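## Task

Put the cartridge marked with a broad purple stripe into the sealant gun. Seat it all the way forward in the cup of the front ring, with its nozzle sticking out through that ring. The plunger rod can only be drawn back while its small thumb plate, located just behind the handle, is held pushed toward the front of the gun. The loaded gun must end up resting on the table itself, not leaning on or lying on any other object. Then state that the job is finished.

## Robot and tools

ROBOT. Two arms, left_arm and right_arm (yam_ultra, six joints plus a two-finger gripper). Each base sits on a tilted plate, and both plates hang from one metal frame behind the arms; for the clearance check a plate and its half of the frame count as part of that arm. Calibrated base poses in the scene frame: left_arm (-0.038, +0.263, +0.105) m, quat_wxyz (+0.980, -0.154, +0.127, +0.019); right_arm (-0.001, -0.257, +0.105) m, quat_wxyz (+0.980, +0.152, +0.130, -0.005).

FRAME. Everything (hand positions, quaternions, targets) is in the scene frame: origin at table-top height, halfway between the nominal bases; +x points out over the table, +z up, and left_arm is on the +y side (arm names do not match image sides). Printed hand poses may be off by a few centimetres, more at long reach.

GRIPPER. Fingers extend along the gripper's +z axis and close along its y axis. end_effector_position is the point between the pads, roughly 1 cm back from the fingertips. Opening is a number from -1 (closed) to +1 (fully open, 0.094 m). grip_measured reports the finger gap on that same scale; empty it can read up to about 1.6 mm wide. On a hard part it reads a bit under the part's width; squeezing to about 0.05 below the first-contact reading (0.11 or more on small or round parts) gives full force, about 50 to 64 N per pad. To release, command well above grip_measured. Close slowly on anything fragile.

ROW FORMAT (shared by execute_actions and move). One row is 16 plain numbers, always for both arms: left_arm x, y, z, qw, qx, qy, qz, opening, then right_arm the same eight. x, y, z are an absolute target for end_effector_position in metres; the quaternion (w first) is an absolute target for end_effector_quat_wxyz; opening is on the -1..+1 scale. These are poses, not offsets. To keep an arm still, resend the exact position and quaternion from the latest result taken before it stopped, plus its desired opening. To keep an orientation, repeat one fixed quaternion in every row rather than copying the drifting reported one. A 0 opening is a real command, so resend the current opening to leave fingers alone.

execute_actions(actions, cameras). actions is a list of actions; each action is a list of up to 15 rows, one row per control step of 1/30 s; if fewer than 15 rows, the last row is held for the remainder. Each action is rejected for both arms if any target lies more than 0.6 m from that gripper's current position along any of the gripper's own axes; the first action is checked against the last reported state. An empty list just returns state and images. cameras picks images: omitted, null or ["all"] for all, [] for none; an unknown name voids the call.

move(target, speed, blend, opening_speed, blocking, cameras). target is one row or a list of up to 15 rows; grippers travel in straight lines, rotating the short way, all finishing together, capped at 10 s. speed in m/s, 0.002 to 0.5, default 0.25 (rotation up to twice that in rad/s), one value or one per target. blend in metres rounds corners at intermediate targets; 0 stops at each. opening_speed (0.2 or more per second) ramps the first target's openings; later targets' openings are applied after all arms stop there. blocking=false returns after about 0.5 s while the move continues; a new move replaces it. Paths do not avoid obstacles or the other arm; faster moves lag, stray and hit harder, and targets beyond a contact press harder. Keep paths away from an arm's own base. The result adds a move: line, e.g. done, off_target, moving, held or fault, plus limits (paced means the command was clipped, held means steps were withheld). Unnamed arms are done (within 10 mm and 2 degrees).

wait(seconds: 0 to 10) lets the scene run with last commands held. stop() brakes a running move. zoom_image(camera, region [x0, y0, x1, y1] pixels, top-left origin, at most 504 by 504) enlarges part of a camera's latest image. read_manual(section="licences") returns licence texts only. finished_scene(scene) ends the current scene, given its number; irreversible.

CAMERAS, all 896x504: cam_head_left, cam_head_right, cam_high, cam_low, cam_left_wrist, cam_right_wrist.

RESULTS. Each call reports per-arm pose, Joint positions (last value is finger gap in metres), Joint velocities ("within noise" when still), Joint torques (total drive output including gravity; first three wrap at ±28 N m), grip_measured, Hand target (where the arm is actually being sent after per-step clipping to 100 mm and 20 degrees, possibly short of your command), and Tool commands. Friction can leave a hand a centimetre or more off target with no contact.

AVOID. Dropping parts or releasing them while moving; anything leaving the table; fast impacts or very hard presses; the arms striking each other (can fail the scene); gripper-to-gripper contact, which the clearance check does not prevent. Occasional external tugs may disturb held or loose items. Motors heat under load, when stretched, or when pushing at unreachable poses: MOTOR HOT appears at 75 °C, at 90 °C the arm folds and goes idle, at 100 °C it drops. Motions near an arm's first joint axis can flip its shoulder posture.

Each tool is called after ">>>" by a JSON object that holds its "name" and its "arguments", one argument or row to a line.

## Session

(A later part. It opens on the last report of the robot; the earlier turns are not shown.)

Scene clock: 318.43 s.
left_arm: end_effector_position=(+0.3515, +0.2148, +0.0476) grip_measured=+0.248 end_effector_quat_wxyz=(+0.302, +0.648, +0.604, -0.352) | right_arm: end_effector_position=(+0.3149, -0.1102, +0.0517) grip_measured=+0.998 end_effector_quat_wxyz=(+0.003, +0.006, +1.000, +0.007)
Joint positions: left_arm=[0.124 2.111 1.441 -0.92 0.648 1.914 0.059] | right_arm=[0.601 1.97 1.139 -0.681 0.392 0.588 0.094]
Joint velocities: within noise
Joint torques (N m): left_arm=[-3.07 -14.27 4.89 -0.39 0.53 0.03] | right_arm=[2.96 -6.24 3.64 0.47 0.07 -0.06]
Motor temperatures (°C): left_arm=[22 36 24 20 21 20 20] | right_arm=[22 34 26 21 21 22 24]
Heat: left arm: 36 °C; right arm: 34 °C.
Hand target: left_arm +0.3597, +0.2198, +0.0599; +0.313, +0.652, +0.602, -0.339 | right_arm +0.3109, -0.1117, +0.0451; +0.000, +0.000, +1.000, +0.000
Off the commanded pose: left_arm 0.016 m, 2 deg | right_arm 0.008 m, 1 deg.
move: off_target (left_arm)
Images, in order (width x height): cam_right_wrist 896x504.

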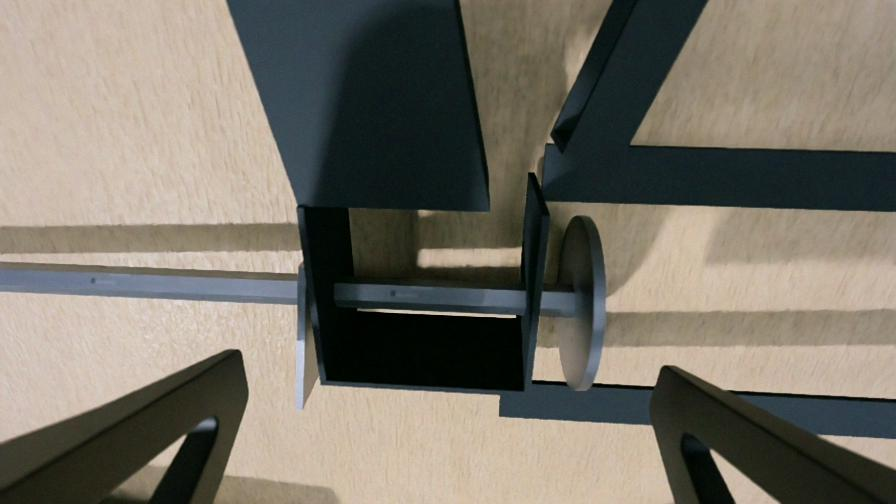

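>>> {"name": "move", "arguments": {
  "target": [
    [0.360,0.220,0.06,0.3132,0.6516,0.6024,-0.3388,0.25,0.3075,-0.1118,0.022,0,0,1,0,1]
  ],
  "speed": 0.05,
  "cameras": ["cam_right_wrist"]
}}

Scene clock: 324.37 s.
left_arm: end_effector_position=(+0.3515, +0.2148, +0.0476) grip_measured=+0.248 end_effector_quat_wxyz=(+0.302, +0.648, +0.604, -0.352) | right_arm: end_effector_position=(+0.3119, -0.1104, +0.0288) grip_measured=+0.998 end_effector_quat_wxyz=(+0.003, +0.006, +1.000, +0.006)
Joint positions: left_arm=[0.124 2.111 1.441 -0.92 0.648 1.914 0.059] | right_arm=[0.579 2.013 1.097 -0.587 0.392 0.563 0.094]
Joint velocities: within noise
Joint torques (N m): left_arm=[-3.06 -14.26 4.89 -0.38 0.52 0.04] | right_arm=[2.96 -6.27 3.32 0.48 0.06 -0.02]
Motor temperatures (°C): left_arm=[22 37 24 20 21 20 20] | right_arm=[22 33 25 21 21 22 24]
Heat: left arm: 37 °C; right arm: 33 °C.
Hand target: left_arm +0.3597, +0.2198, +0.0599; +0.313, +0.652, +0.602, -0.339 | right_arm +0.3073, -0.1119, +0.0221; +0.000, +0.000, +1.000, +0.000
Off the commanded pose: left_arm 0.016 m, 2 deg | right_arm 0.008 m, 1 deg.
move: off_target (left_arm)
Images, in order (width x height): cam_right_wrist 896x504.

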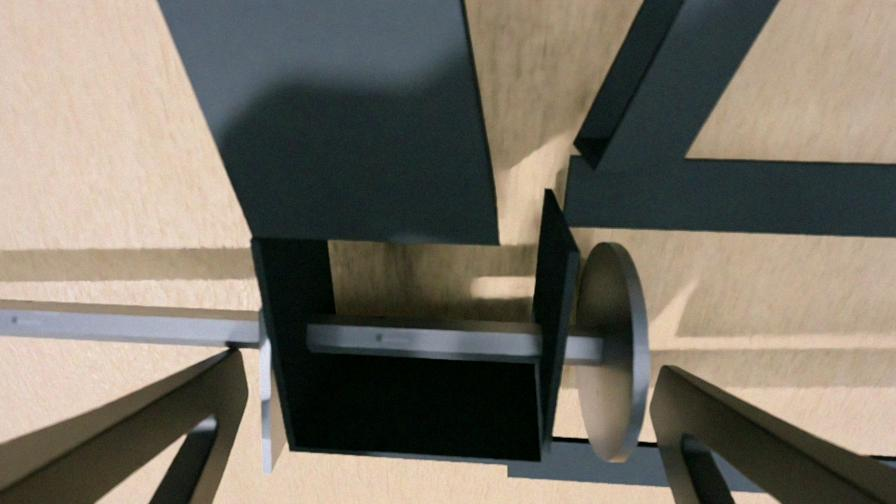

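Fits. Squeeze.

>>> {"name": "move", "arguments": {
  "target": [
    [0.360,0.220,0.06,0.3132,0.6516,0.6024,-0.3388,0.25,0.3075,-0.1118,0.022,0,0,1,0,0.15]
  ],
  "opening_speed": 0.4,
  "cameras": ["cam_right_wrist"]
}}

Scene clock: 329.20 s.
left_arm: end_effector_position=(+0.3515, +0.2148, +0.0476) grip_measured=+0.248 end_effector_quat_wxyz=(+0.302, +0.648, +0.604, -0.352) | right_arm: end_effector_position=(+0.3128, -0.1094, +0.0288) grip_measured=+0.176 end_effector_quat_wxyz=(+0.005, +0.002, +1.000, +0.009)
Joint positions: left_arm=[0.124 2.111 1.441 -0.92 0.648 1.914 0.059] | right_arm=[0.579 2.013 1.097 -0.581 0.389 0.553 0.055]
Joint velocities: within noise
Joint torques (N m): left_arm=[-3.07 -14.27 4.89 -0.38 0.53 0.04] | right_arm=[2.97 -6.28 3.32 0.4 0.09 0.07]
Motor temperatures (°C): left_arm=[22 37 24 20 21 20 20] | right_arm=[22 33 25 21 21 22 24]
Heat: left arm: 37 °C; right arm: 33 °C.
Hand target: left_arm +0.3598, +0.2198, +0.0599; +0.313, +0.652, +0.602, -0.339 | right_arm +0.3073, -0.1119, +0.0221; +0.000, +0.000, +1.000, +0.000
Off the commanded pose: left_arm 0.016 m, 2 deg | right_arm 0.009 m, 1 deg.
move: off_target (left_arm)
Images, in order (width x height): cam_right_wrist 896x504.

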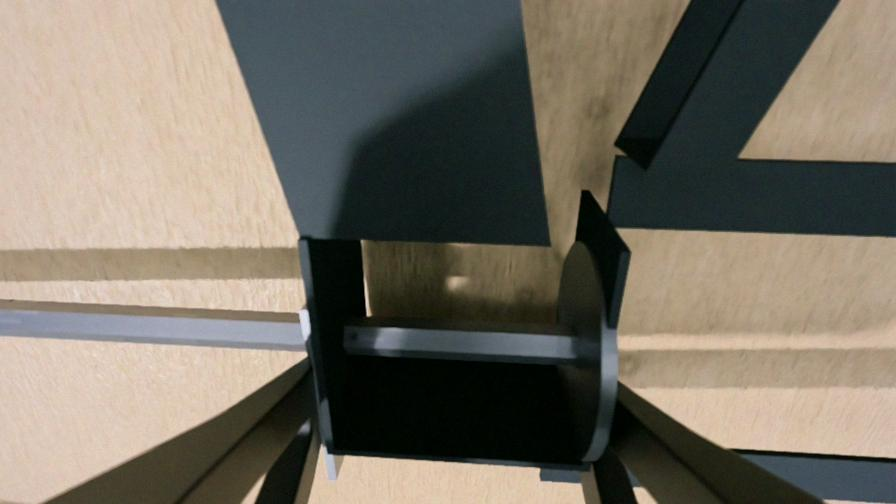

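>>> {"name": "move", "arguments": {
  "target": [
    [0.345,0.24,0.15,0.3132,0.6516,0.6024,-0.3388,0.25,0.3075,-0.1118,0.022,0,0,1,0,1],
    [0.34,0.35,0.22,0,0.1305,0.9914,0,1,0.3075,-0.1118,0.12,0,0,1,0,1],
    [0.345,0.45,0.19,0,0.1305,0.9914,0,1,0.24,-0.25,0.20,0.2198,0,0.9755,0,1]
  ],
  "speed": [0.15,0.15,0.2],
  "blend": [0.0,0.03,0]
}}

Scene clock: 387.43 s.
left_arm: end_effector_position=(+0.3368, +0.4489, +0.1930) grip_measured=+0.998 end_effector_quat_wxyz=(-0.006, +0.128, +0.992, +0.005) | right_arm: end_effector_position=(+0.2463, -0.2467, +0.2059) grip_measured=+0.998 end_effector_quat_wxyz=(+0.225, +0.014, +0.974, +0.015)
Joint positions: left_arm=[0.22 1.652 1.728 -1.325 -0.25 0.553 0.094] | right_arm=[0.754 0.89 0.735 -0.995 0.658 0.549 0.094]
Joint velocities: within noise
Joint torques (N m): left_arm=[-1.42 -8.43 7.31 0.32 0.16 0.12] | right_arm=[1.2 -0.65 4.72 0.78 0.27 -0.03]
Motor temperatures (°C): left_arm=[23 37 25 20 21 20 20] | right_arm=[22 31 25 21 21 22 25]
Heat: left arm: 37 °C; right arm: 31 °C.
Hand target: left_arm +0.3447, +0.4499, +0.1900; +0.000, +0.130, +0.991, +0.000 | right_arm +0.2403, -0.2500, +0.2001; +0.220, +0.000, +0.976, +0.000
Off the commanded pose: left_arm 0.009 m, 1 deg | right_arm 0.009 m, 2 deg.
move: done; blend cut to 0 m at target 2

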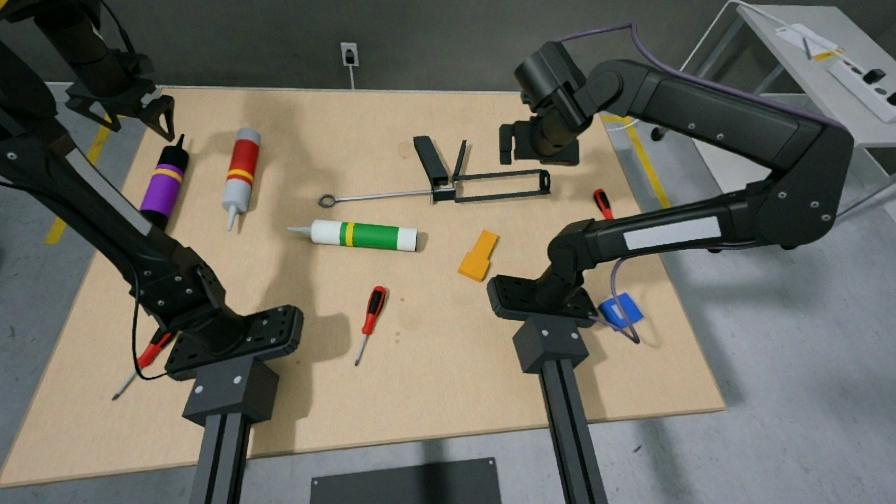

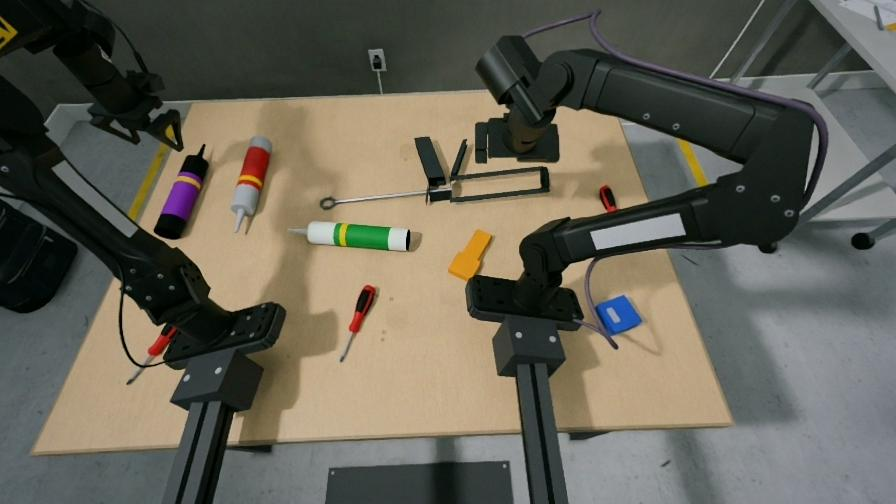

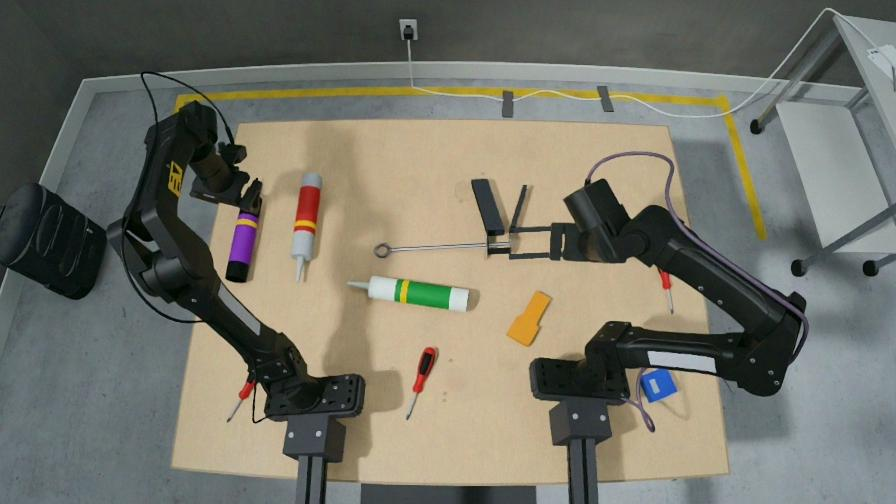

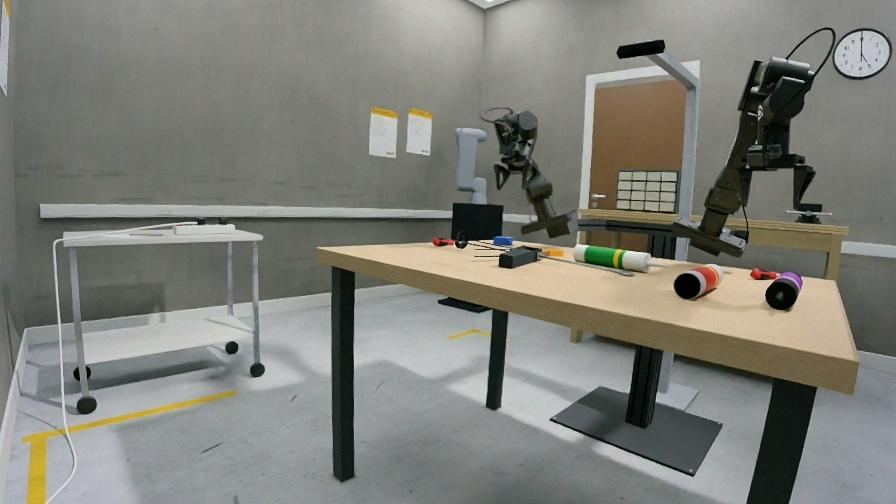

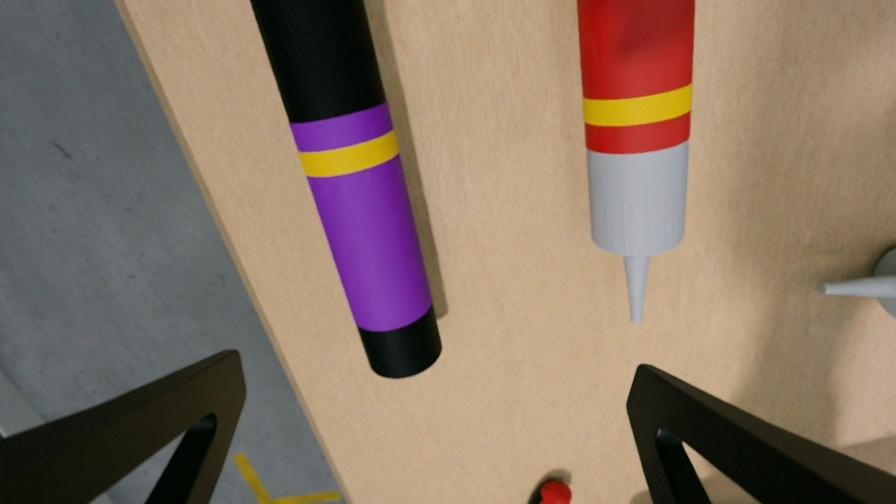

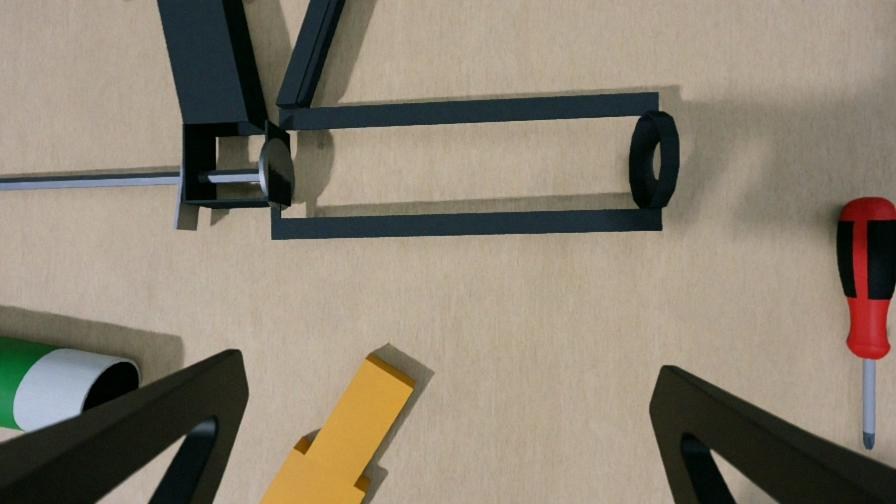

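>>> {"name": "move", "arguments": {
  "target": [
    [0.328,0.503,0.13,0,0,1,0,0.6,0.24,-0.25,0.20,0.2198,0,0.9755,0,1],
    [0.328,0.503,0.075,0,0,1,0,0.6,0.24,-0.25,0.20,0.2198,0,0.9755,0,1]
  ],
  "speed": [0.15,0.1],
  "cameras": ["cam_left_wrist","cam_high"]
}}

Scene clock: 420.00 s.
left_arm: end_effector_position=(+0.3317, +0.5065, +0.0871) grip_measured=+0.602 end_effector_quat_wxyz=(+0.009, -0.002, +1.000, +0.012) | right_arm: end_effector_position=(+0.2462, -0.2469, +0.2058) grip_measured=+0.998 end_effector_quat_wxyz=(+0.225, +0.013, +0.974, +0.014)
Joint positions: left_arm=[0.449 1.755 1.504 -0.92 -0.169 0.517 0.075] | right_arm=[0.754 0.89 0.735 -0.996 0.658 0.548 0.094]
Joint velocities: within noise
Joint torques (N m): left_arm=[-0.85 -9.66 4.19 0.37 0.14 0.09] | right_arm=[1.21 -0.66 4.68 0.8 0.28 -0.04]
Motor temperatures (°C): left_arm=[22 34 25 20 21 20 20] | right_arm=[21 29 25 22 21 22 24]
Heat: left arm: 34 °C; right arm: 29 °C.
Hand target: left_arm +0.3278, +0.5029, +0.0753; +0.000, +0.000, +1.000, +0.000 | right_arm +0.2402, -0.2500, +0.2001; +0.220, +0.000, +0.976, +0.000
Off the commanded pose: left_arm 0.013 m, 2 deg | right_arm 0.009 m, 2 deg.
move: off_target (left_arm)
Images, in order (width x height): cam_high 896x504, cam_left_wrist 896x504.

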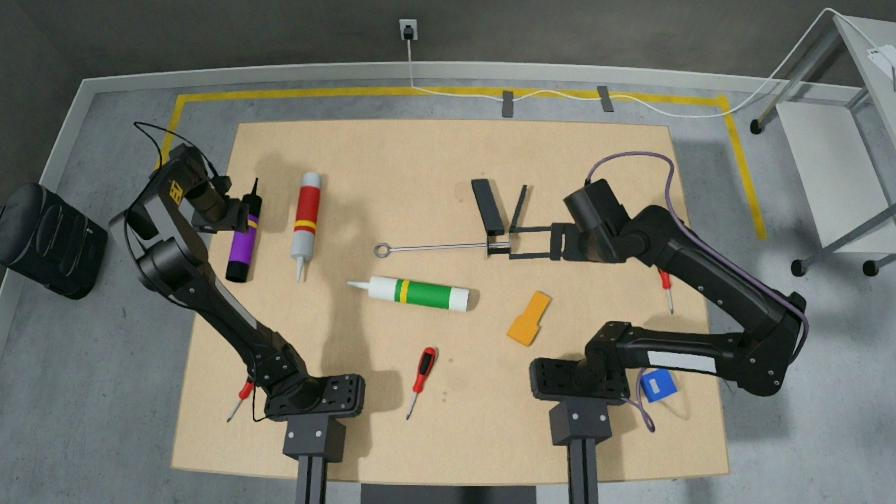

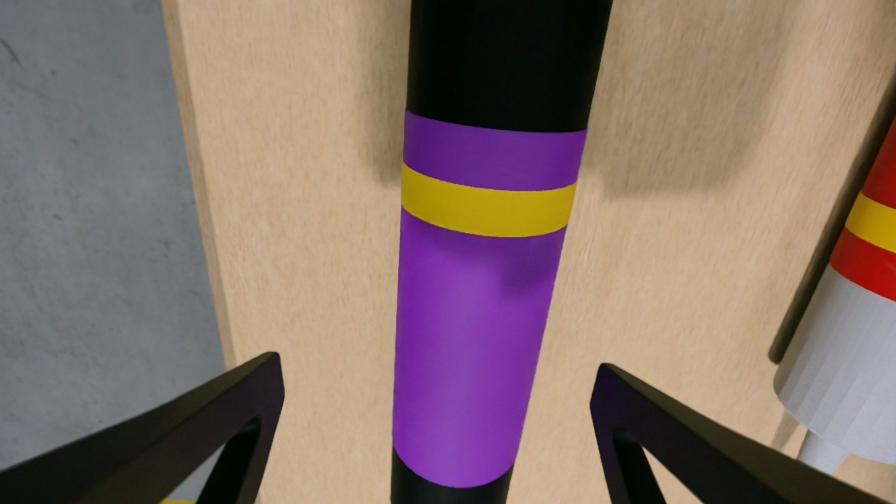

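>>> {"name": "move", "arguments": {
  "target": [
    [0.314,0.4935,0.055,0,0,1,0,0.6,0.24,-0.25,0.20,0.2198,0,0.9755,0,1],
    [0.314,0.4935,0.022,0,0,1,0,0.6,0.24,-0.25,0.20,0.2198,0,0.9755,0,1]
  ],
  "speed": [0.08,0.06],
  "cameras": ["cam_left_wrist"]
}}

Scene clock: 434.50 s.
left_arm: end_effector_position=(+0.3195, +0.4979, +0.0341) grip_measured=+0.602 end_effector_quat_wxyz=(+0.009, -0.004, +1.000, +0.012) | right_arm: end_effector_position=(+0.2462, -0.2470, +0.2059) grip_measured=+0.998 end_effector_quat_wxyz=(+0.225, +0.013, +0.974, +0.014)
Joint positions: left_arm=[0.469 1.798 1.337 -0.707 -0.162 0.532 0.075] | right_arm=[0.754 0.89 0.735 -0.996 0.659 0.548 0.094]
Joint velocities: within noise
Joint torques (N m): left_arm=[-0.8 -9.33 3.66 0.37 0.16 0.11] | right_arm=[1.21 -0.68 4.71 0.8 0.28 -0.04]
Motor temperatures (°C): left_arm=[22 34 25 20 21 20 19] | right_arm=[21 28 25 22 21 22 24]
Heat: left arm: 34 °C; right arm: 28 °C.
Hand target: left_arm +0.3137, +0.4934, +0.0224; +0.000, +0.000, +1.000, +0.000 | right_arm +0.2403, -0.2501, +0.2001; +0.220, +0.000, +0.976, +0.000
Off the commanded pose: left_arm 0.014 m, 2 deg | right_arm 0.009 m, 2 deg.
move: off_target (left_arm)
Images, in order (width x height): cam_left_wrist 896x504.

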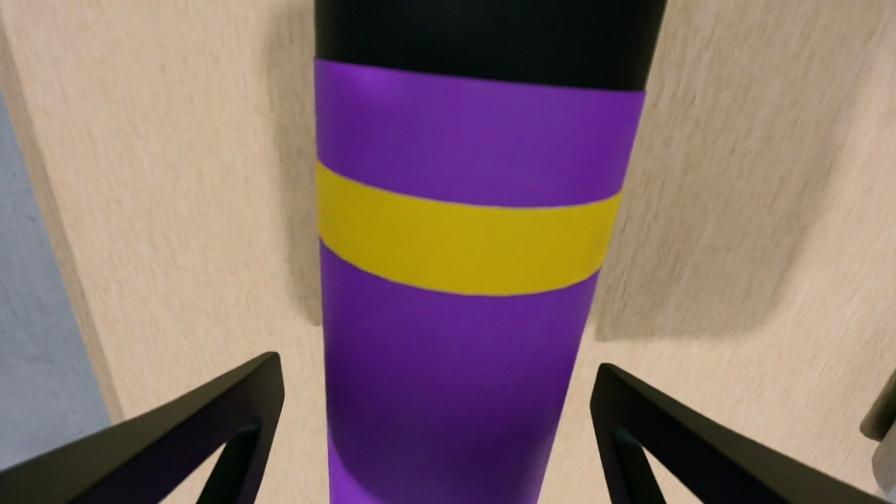

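>>> {"name": "move", "arguments": {
  "target": [
    [0.313,0.491,0.017,0,0,1,0,0.6,0.24,-0.25,0.20,0.2198,0,0.9755,0,1],
    [0.313,0.491,0.017,0,0,1,0,-0.25,0.24,-0.25,0.20,0.2198,0,0.9755,0,1]
  ],
  "speed": [0.06,0.06],
  "opening_speed": 0.6,
  "cameras": ["cam_left_wrist"]
}}

Scene clock: 441.83 s.
left_arm: end_effector_position=(+0.3196, +0.4974, +0.0313) grip_measured=+0.025 end_effector_quat_wxyz=(+0.012, -0.004, +1.000, +0.014) | right_arm: end_effector_position=(+0.2462, -0.2470, +0.2059) grip_measured=+0.998 end_effector_quat_wxyz=(+0.225, +0.013, +0.974, +0.014)
Joint positions: left_arm=[0.469 1.798 1.323 -0.685 -0.161 0.533 0.048] | right_arm=[0.754 0.89 0.735 -0.996 0.659 0.548 0.094]
Joint velocities: within noise
Joint torques (N m): left_arm=[-1.05 -8.94 3.48 0.4 0.14 0.09] | right_arm=[1.2 -0.68 4.68 0.8 0.28 -0.03]
Motor temperatures (°C): left_arm=[22 34 24 20 21 20 20] | right_arm=[21 28 25 22 21 22 24]
Heat: left arm: 34 °C; right arm: 28 °C.
Hand target: left_arm +0.3126, +0.4909, +0.0175; +0.000, +0.000, +1.000, +0.000 | right_arm +0.2403, -0.2500, +0.2001; +0.220, +0.000, +0.976, +0.000
Off the commanded pose: left_arm 0.017 m, 2 deg | right_arm 0.009 m, 2 deg.
move: off_target (left_arm); target 2's new opening was sent with left_arm's hand 0.017 m and 2 deg from that target
Images, in order (width x height): cam_left_wrist 896x504.

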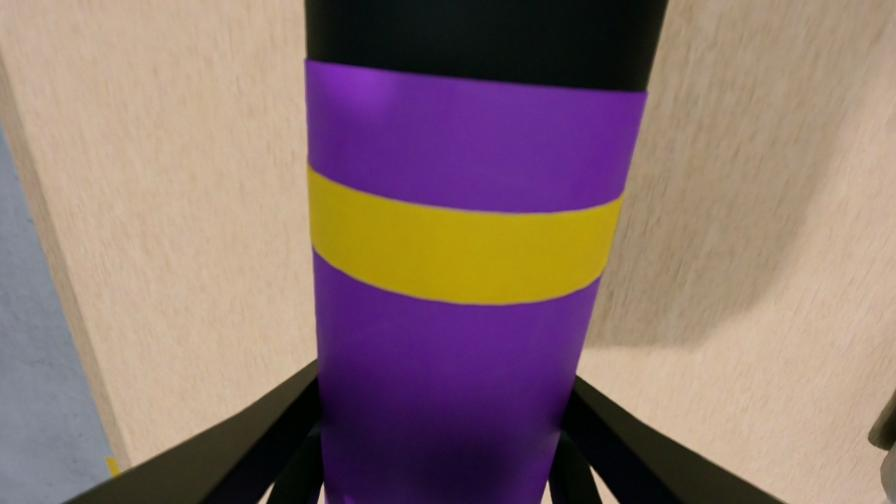

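>>> {"name": "move", "arguments": {
  "target": [
    [0.315,0.488,0.14,0,0,1,0,-0.25,0.24,-0.25,0.20,0.2198,0,0.9755,0,1],
    [0.30,0.34,0.17,0,0.3827,0.9239,0,-0.25,0.22,-0.30,0.20,0.2198,0,0.9755,0,1],
    [0.272,0.060,0.13,0,0.7071,0.7071,0,-0.25,0.22,-0.30,0.20,0.2198,0,0.9755,0,1]
  ],
  "speed": [0.1,0.2,0.2],
  "blend": [0.02,0.04,0],
  "cameras": ["cam_left_wrist","cam_high"]
}}

Scene clock: 456.63 s.
left_arm: end_effector_position=(+0.2676, +0.0705, +0.1224) grip_measured=+0.024 end_effector_quat_wxyz=(-0.014, +0.699, +0.715, +0.000) | right_arm: end_effector_position=(+0.2271, -0.3002, +0.2068) grip_measured=+0.998 end_effector_quat_wxyz=(+0.231, +0.009, +0.973, +0.002)
Joint positions: left_arm=[-0.825 2.027 1.421 -1.044 -0.398 0.742 0.048] | right_arm=[0.519 0.637 0.695 -1.058 0.57 0.278 0.094]
Joint velocities: within noise
Joint torques (N m): left_arm=[-6.02 -8.95 7.5 0.15 0.03 0.14] | right_arm=[-0.34 -0.1 4.82 0.92 -0.02 -0.05]
Motor temperatures (°C): left_arm=[22 35 25 20 21 20 20] | right_arm=[21 28 25 22 21 22 24]
Heat: left arm: 35 °C; right arm: 28 °C.
Hand target: left_arm +0.2718, +0.0602, +0.1302; +0.000, +0.707, +0.707, +0.000 | right_arm +0.2202, -0.3000, +0.2001; +0.220, +0.000, +0.976, +0.000
Off the commanded pose: left_arm 0.014 m, 2 deg | right_arm 0.010 m, 2 deg.
move: off_target (left_arm)
Images, in order (width x height): cam_high 896x504, cam_left_wrist 896x504.

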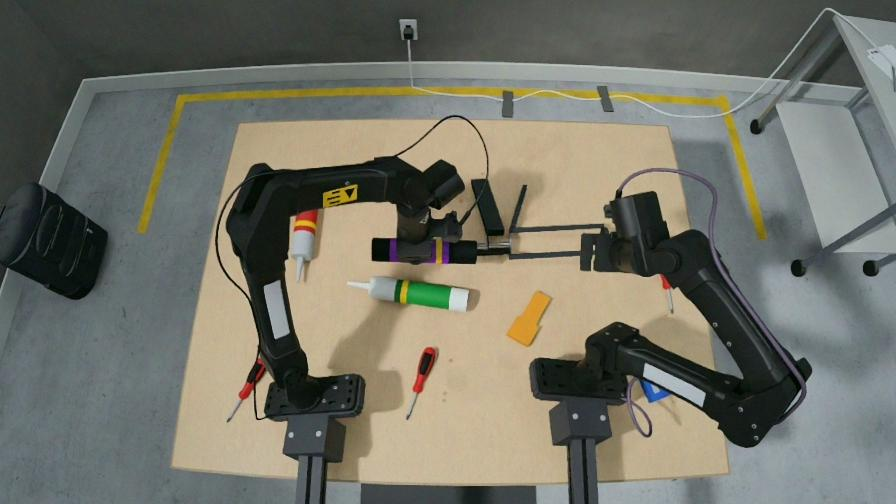

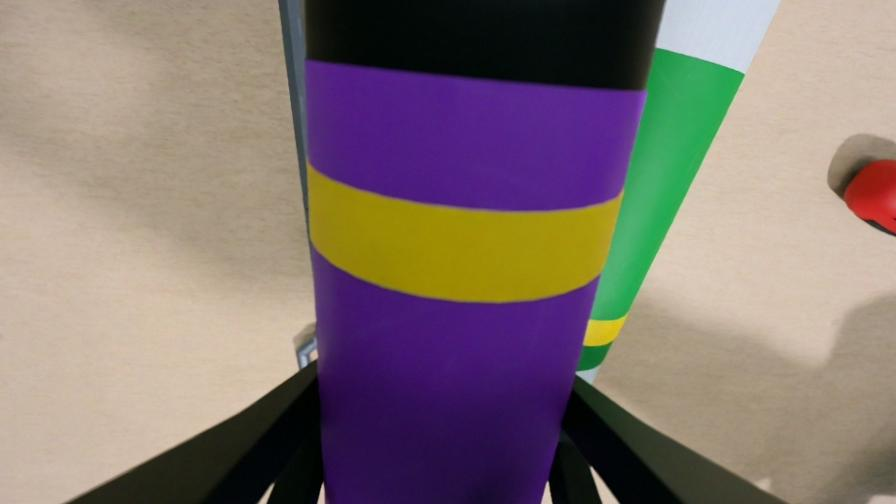

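>>> {"name": "move", "arguments": {
  "target": [
    [0.272,0.055,0.07,0,0.7071,0.7071,0,-0.25,0.22,-0.30,0.20,0.2198,0,0.9755,0,1]
  ],
  "speed": [0.1],
  "cameras": ["cam_left_wrist","cam_high","cam_right_wrist"]
}}

>>> {"name": "zoom_image", "arguments": {
  "camera": "cam_high",
  "region": [340, 200, 540, 330]
}}

Scene clock: 465.27 s.
left_arm: end_effector_position=(+0.2724, +0.0549, +0.0736) grip_measured=+0.024 end_effector_quat_wxyz=(+0.001, +0.703, +0.711, -0.001) | right_arm: end_effector_position=(+0.2271, -0.3002, +0.2068) grip_measured=+0.998 end_effector_quat_wxyz=(+0.231, +0.009, +0.973, +0.002)
Joint positions: left_arm=[-0.792 2.119 1.354 -0.839 -0.398 0.801 0.048] | right_arm=[0.519 0.637 0.695 -1.058 0.57 0.278 0.094]
Joint velocities: within noise
Joint torques (N m): left_arm=[-4.25 -9.58 4.12 0.32 -0.01 0.13] | right_arm=[-0.34 -0.09 4.82 0.92 -0.01 -0.04]
Motor temperatures (°C): left_arm=[23 34 25 20 21 20 21] | right_arm=[21 28 25 23 21 22 24]
Heat: left arm: 34 °C; right arm: 28 °C.
Hand target: left_arm +0.2720, +0.0550, +0.0701; +0.000, +0.707, +0.707, +0.000 | right_arm +0.2202, -0.3000, +0.2001; +0.220, +0.000, +0.976, +0.000
Off the commanded pose: left_arm 0.004 m, 1 deg | right_arm 0.010 m, 2 deg.
move: done
Images, in order (width x height): cam_high 896x504, cam_left_wrist 896x504, cam_right_wrist 896x504.

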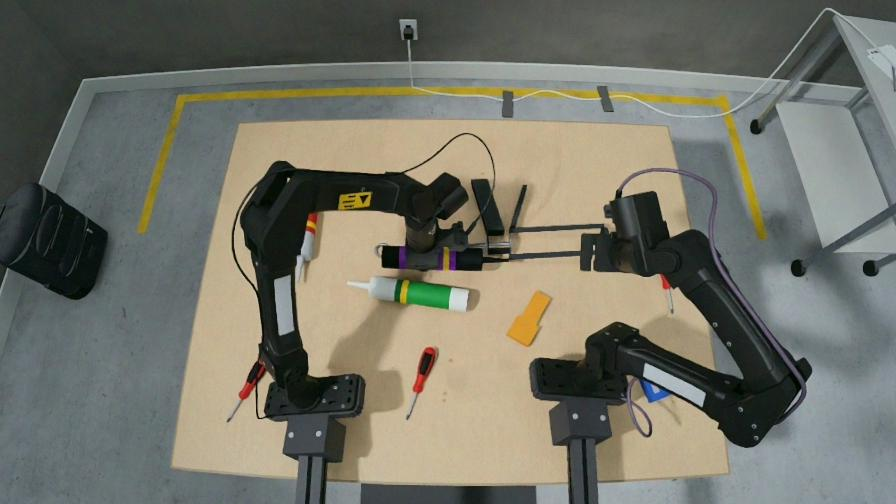

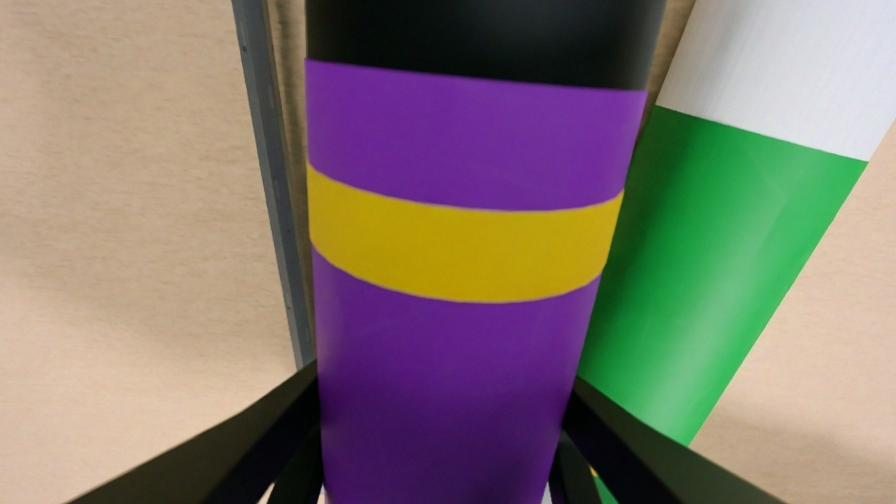

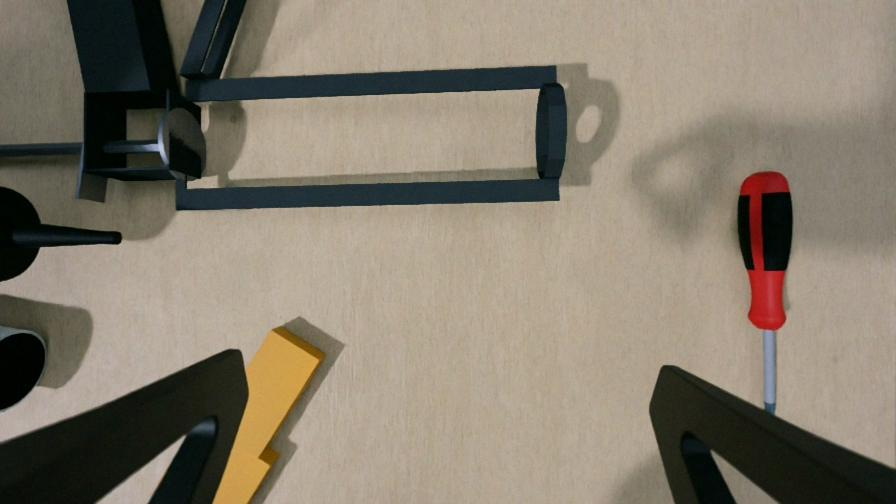

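Scaled by 2.520 from the camera's 896x504 image, which has a finer 1280x720 frame.

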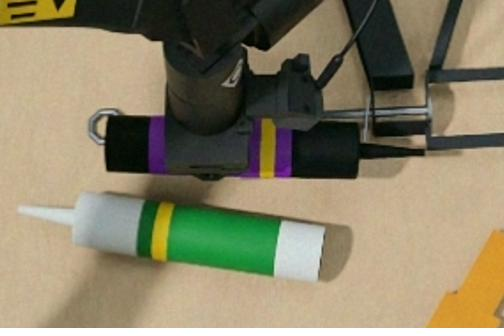

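>>> {"name": "move", "arguments": {
  "target": [
    [0.274,0.055,0.036,0,0.7071,0.7071,0,-0.25,0.22,-0.30,0.20,0.2198,0,0.9755,0,1],
    [0.274,0.055,0.026,0,0.7071,0.7071,0,-0.25,0.22,-0.30,0.20,0.2198,0,0.9755,0,1]
  ],
  "speed": [0.08,0.04],
  "cameras": ["cam_left_wrist","cam_low"]
}}

>>> {"name": "zoom_image", "arguments": {
  "camera": "cam_low",
  "region": [440, 200, 740, 320]
}}

Scene clock: 479.23 s.
left_arm: end_effector_position=(+0.2770, +0.0532, +0.0328) grip_measured=+0.024 end_effector_quat_wxyz=(+0.006, +0.703, +0.711, -0.001) | right_arm: end_effector_position=(+0.2271, -0.3002, +0.2068) grip_measured=+0.998 end_effector_quat_wxyz=(+0.231, +0.009, +0.973, +0.002)
Joint positions: left_arm=[-0.745 2.195 1.308 -0.685 -0.399 0.855 0.048] | right_arm=[0.519 0.637 0.695 -1.058 0.57 0.278 0.094]
Joint velocities: within noise
Joint torques (N m): left_arm=[-4.16 -9.33 3.55 0.35 -0.01 0.11] | right_arm=[-0.32 -0.09 4.82 0.92 -0.01 -0.05]
Motor temperatures (°C): left_arm=[23 34 24 20 21 20 21] | right_arm=[21 28 25 23 21 22 24]
Heat: left arm: 34 °C; right arm: 28 °C.
Hand target: left_arm +0.2740, +0.0551, +0.0261; +0.000, +0.707, +0.707, +0.000 | right_arm +0.2202, -0.3000, +0.2001; +0.220, +0.000, +0.976, +0.000
Off the commanded pose: left_arm 0.008 m, 1 deg | right_arm 0.010 m, 2 deg.
move: done
Images, in order (width x height): cam_low 896x504, cam_left_wrist 896x504.

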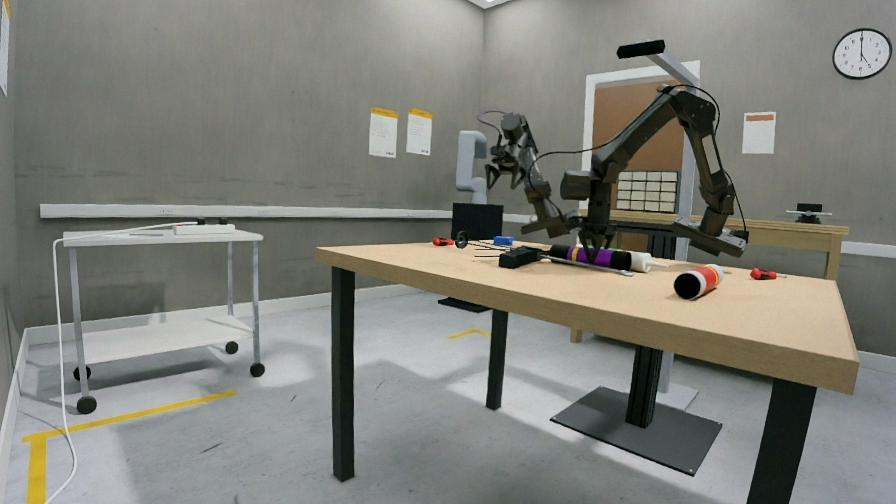

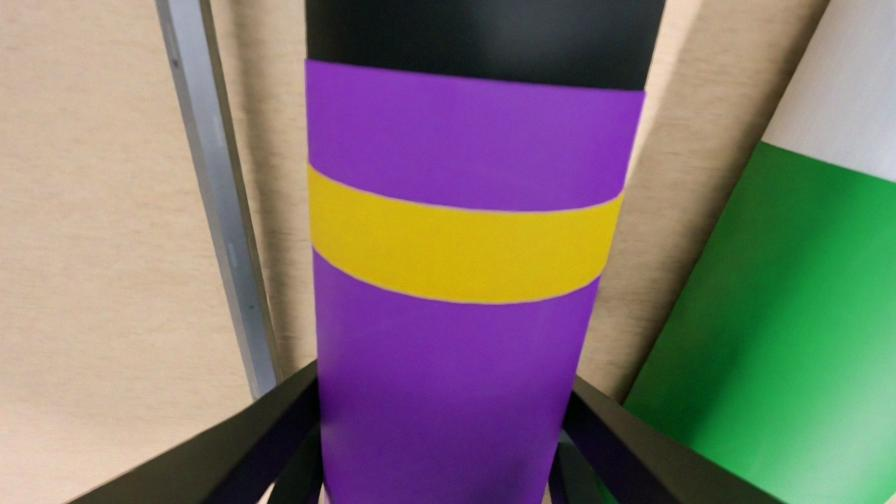

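Scaled by 1.680 from the camera's 896x504 image, which has a finer 1280x720 frame.

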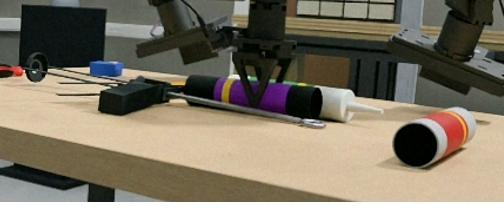

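>>> {"name": "move", "arguments": {
  "target": [
    [0.274,0.055,0.020,0,0.7071,0.7071,0,-0.25,0.22,-0.30,0.20,0.2198,0,0.9755,0,1],
    [0.274,0.055,0.022,0,0.7071,0.7071,0,0.14,0.22,-0.30,0.20,0.2198,0,0.9755,0,1],
    [0.274,0.055,0.10,0,0.7071,0.7071,0,0.16,0.22,-0.30,0.20,0.2198,0,0.9755,0,1]
  ],
  "speed": [0.04,0.04,0.06],
  "opening_speed": 0.4,
  "cameras": ["cam_left_wrist","cam_high"]
}}

>>> {"name": "zoom_image", "arguments": {
  "camera": "cam_high",
  "region": [340, 200, 540, 330]
}}

Scene clock: 492.10 s.
left_arm: end_effector_position=(+0.2692, +0.0616, +0.0850) grip_measured=+0.158 end_effector_quat_wxyz=(-0.019, +0.709, +0.705, -0.001) | right_arm: end_effector_position=(+0.2271, -0.3002, +0.2068) grip_measured=+0.998 end_effector_quat_wxyz=(+0.231, +0.009, +0.973, +0.002)
Joint positions: left_arm=[-0.798 2.11 1.391 -0.929 -0.399 0.794 0.054] | right_arm=[0.519 0.637 0.695 -1.058 0.57 0.278 0.094]
Joint velocities: within noise
Joint torques (N m): left_arm=[-6.2 -12.19 6.15 0.07 0.01 -0.11] | right_arm=[-0.32 -0.12 4.83 0.92 -0.01 -0.04]
Motor temperatures (°C): left_arm=[23 34 24 20 21 20 21] | right_arm=[21 28 25 23 21 22 24]
Heat: left arm: 34 °C; right arm: 28 °C.
Hand target: left_arm +0.2737, +0.0551, +0.0999; +0.000, +0.707, +0.707, +0.000 | right_arm +0.2202, -0.3000, +0.2001; +0.220, +0.000, +0.976, +0.000
Off the commanded pose: left_arm 0.017 m, 2 deg | right_arm 0.010 m, 2 deg.
move: off_target (left_arm); target 3's new opening was sent with left_arm's hand 0.017 m and 2 deg from that target
Images, in order (width x height): cam_high 896x504, cam_left_wrist 896x504.

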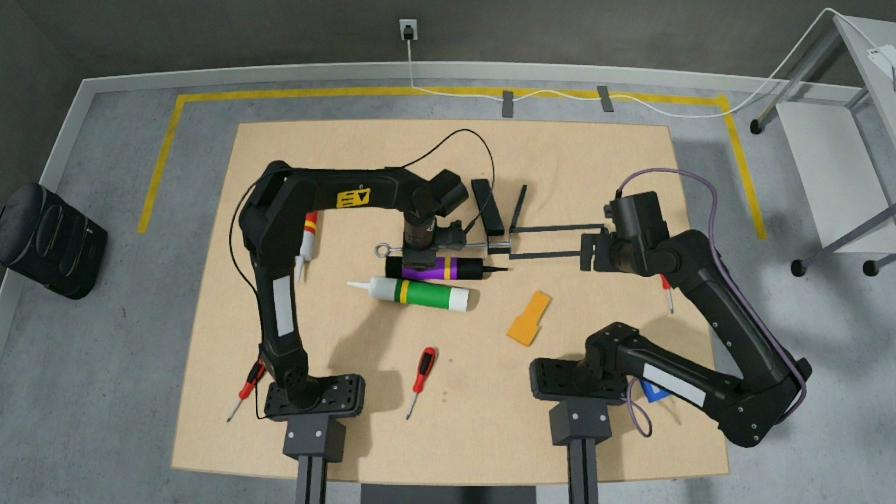

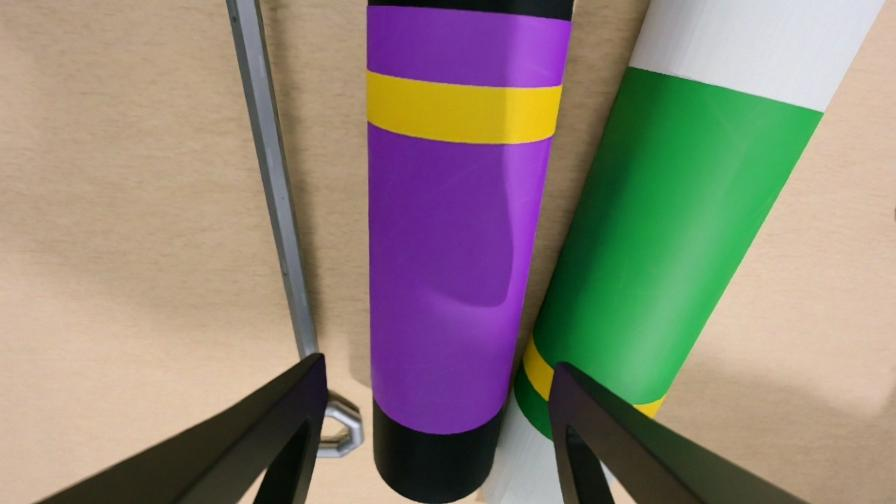

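Scaled by 2.520 from the camera's 896x504 image, which has a finer 1280x720 frame.

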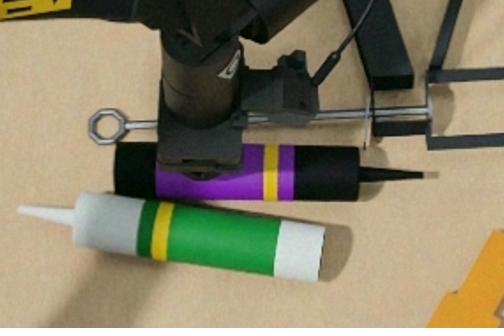

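>>> {"name": "move", "arguments": {
  "target": [
    [0.27,0.10,0.20,0,0.7071,0.7071,0,0.16,0.25,-0.12,0.20,0,-0.7071,0.7071,0,0.5],
    [0.22,0.45,0.27,0,0.2,0.98,0,0.5,0.272,0.05,0.16,0,-0.7071,0.7071,0,0.5]
  ],
  "speed": [0.15,0.25],
  "blend": [0.03,0],
  "cameras": ["cam_right_wrist","cam_high"]
}}

Scene clock: 511.40 s.
left_arm: end_effector_position=(+0.2184, +0.4497, +0.2669) grip_measured=+0.498 end_effector_quat_wxyz=(-0.004, +0.198, +0.980, +0.006) | right_arm: end_effector_position=(+0.2765, +0.0413, +0.1559) grip_measured=+0.502 end_effector_quat_wxyz=(+0.001, +0.704, -0.710, +0.006)
Joint positions: left_arm=[0.321 1.227 1.535 -1.528 -0.216 0.794 0.07] | right_arm=[1.036 2.282 1.809 -1.239 0.391 -0.509 0.071]
Joint velocities: within noise
Joint torques (N m): left_arm=[-0.05 -5.85 7.05 0.14 0.18 0.12] | right_arm=[5.01 -7.72 9.21 0.06 -0.13 0.1]
Motor temperatures (°C): left_arm=[23 34 25 20 21 20 20] | right_arm=[22 28 26 23 21 22 23]
Heat: left arm: 34 °C; right arm: 28 °C.
Hand target: left_arm +0.2200, +0.4500, +0.2700; +0.000, +0.200, +0.980, +0.000 | right_arm +0.2719, +0.0497, +0.1599; +0.000, +0.707, -0.707, +0.000
Off the commanded pose: left_arm 0.003 m, 1 deg | right_arm 0.011 m, 1 deg.
move: off_target (right_arm)
Images, in order (width x height): cam_high 896x504, cam_right_wrist 896x504.

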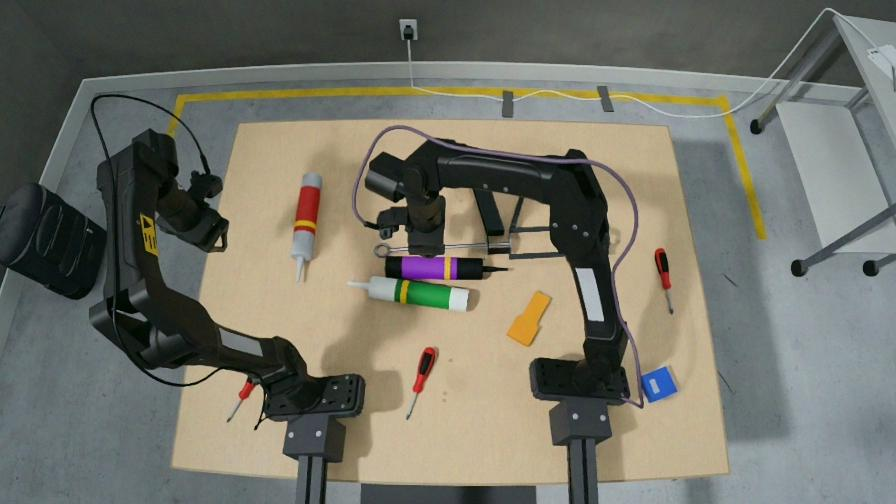

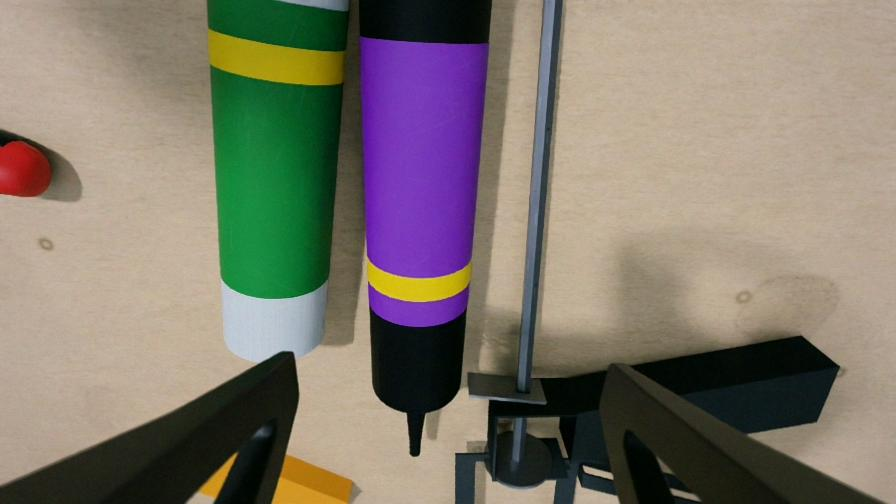

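>>> {"name": "move", "arguments": {
  "target": [
    [0.22,0.45,0.27,0,0.2,0.98,0,0.5,0.261,0.084,0.10,0,-0.7071,0.7071,0,0.25]
  ],
  "speed": [0.12],
  "cameras": ["cam_right_wrist","cam_high"]
}}

Scene clock: 533.17 s.
left_arm: end_effector_position=(+0.2183, +0.4496, +0.2669) grip_measured=+0.498 end_effector_quat_wxyz=(-0.004, +0.198, +0.980, +0.005) | right_arm: end_effector_position=(+0.2653, +0.0716, +0.0985) grip_measured=+0.252 end_effector_quat_wxyz=(+0.010, +0.706, -0.708, +0.007)
Joint positions: left_arm=[0.321 1.227 1.535 -1.528 -0.216 0.795 0.07] | right_arm=[1.039 2.435 1.809 -1.106 0.389 -0.504 0.059]
Joint velocities: within noise
Joint torques (N m): left_arm=[-0.08 -5.87 7.05 0.14 0.17 0.12] | right_arm=[5.35 -8.77 7.58 0.32 -0.12 0.11]
Motor temperatures (°C): left_arm=[22 32 27 20 21 20 20] | right_arm=[23 30 28 22 21 22 23]
Heat: left arm: 32 °C; right arm: 30 °C.
Hand target: left_arm +0.2200, +0.4500, +0.2700; +0.000, +0.200, +0.980, +0.000 | right_arm +0.2608, +0.0837, +0.1001; +0.000, +0.707, -0.707, +0.000
Off the commanded pose: left_arm 0.003 m, 1 deg | right_arm 0.013 m, 1 deg.
move: off_target (right_arm)
Images, in order (width x height): cam_high 896x504, cam_right_wrist 896x504.

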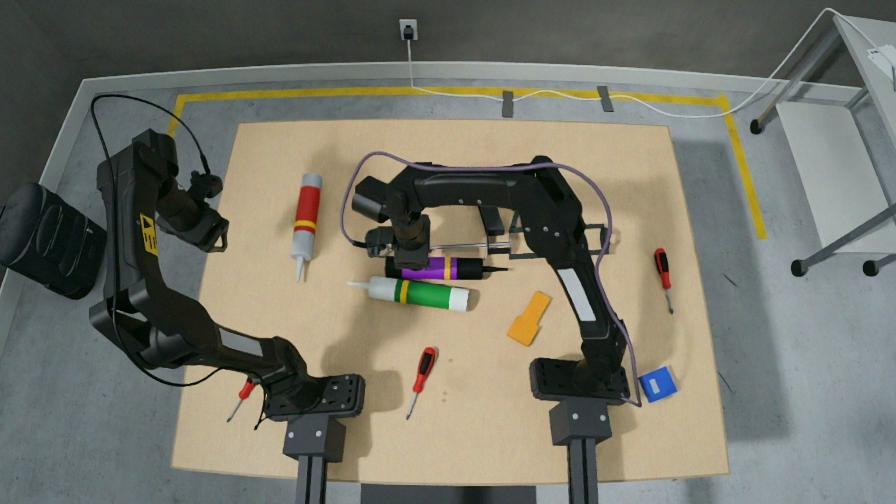

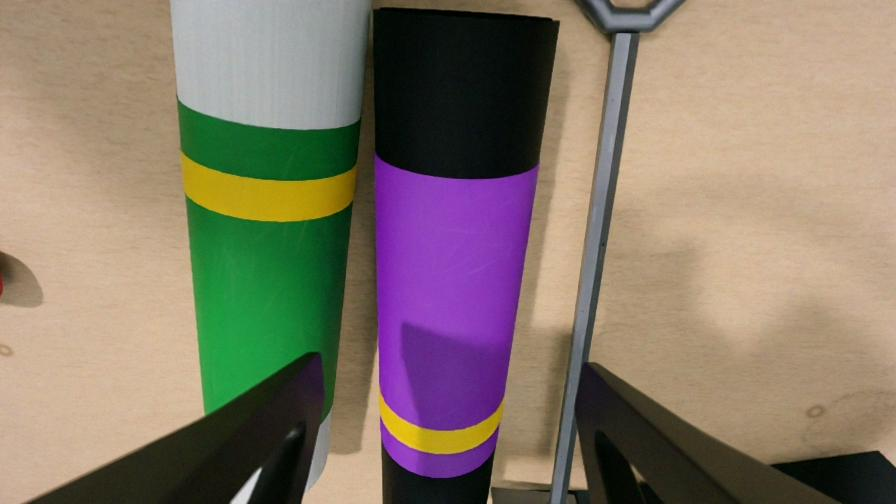

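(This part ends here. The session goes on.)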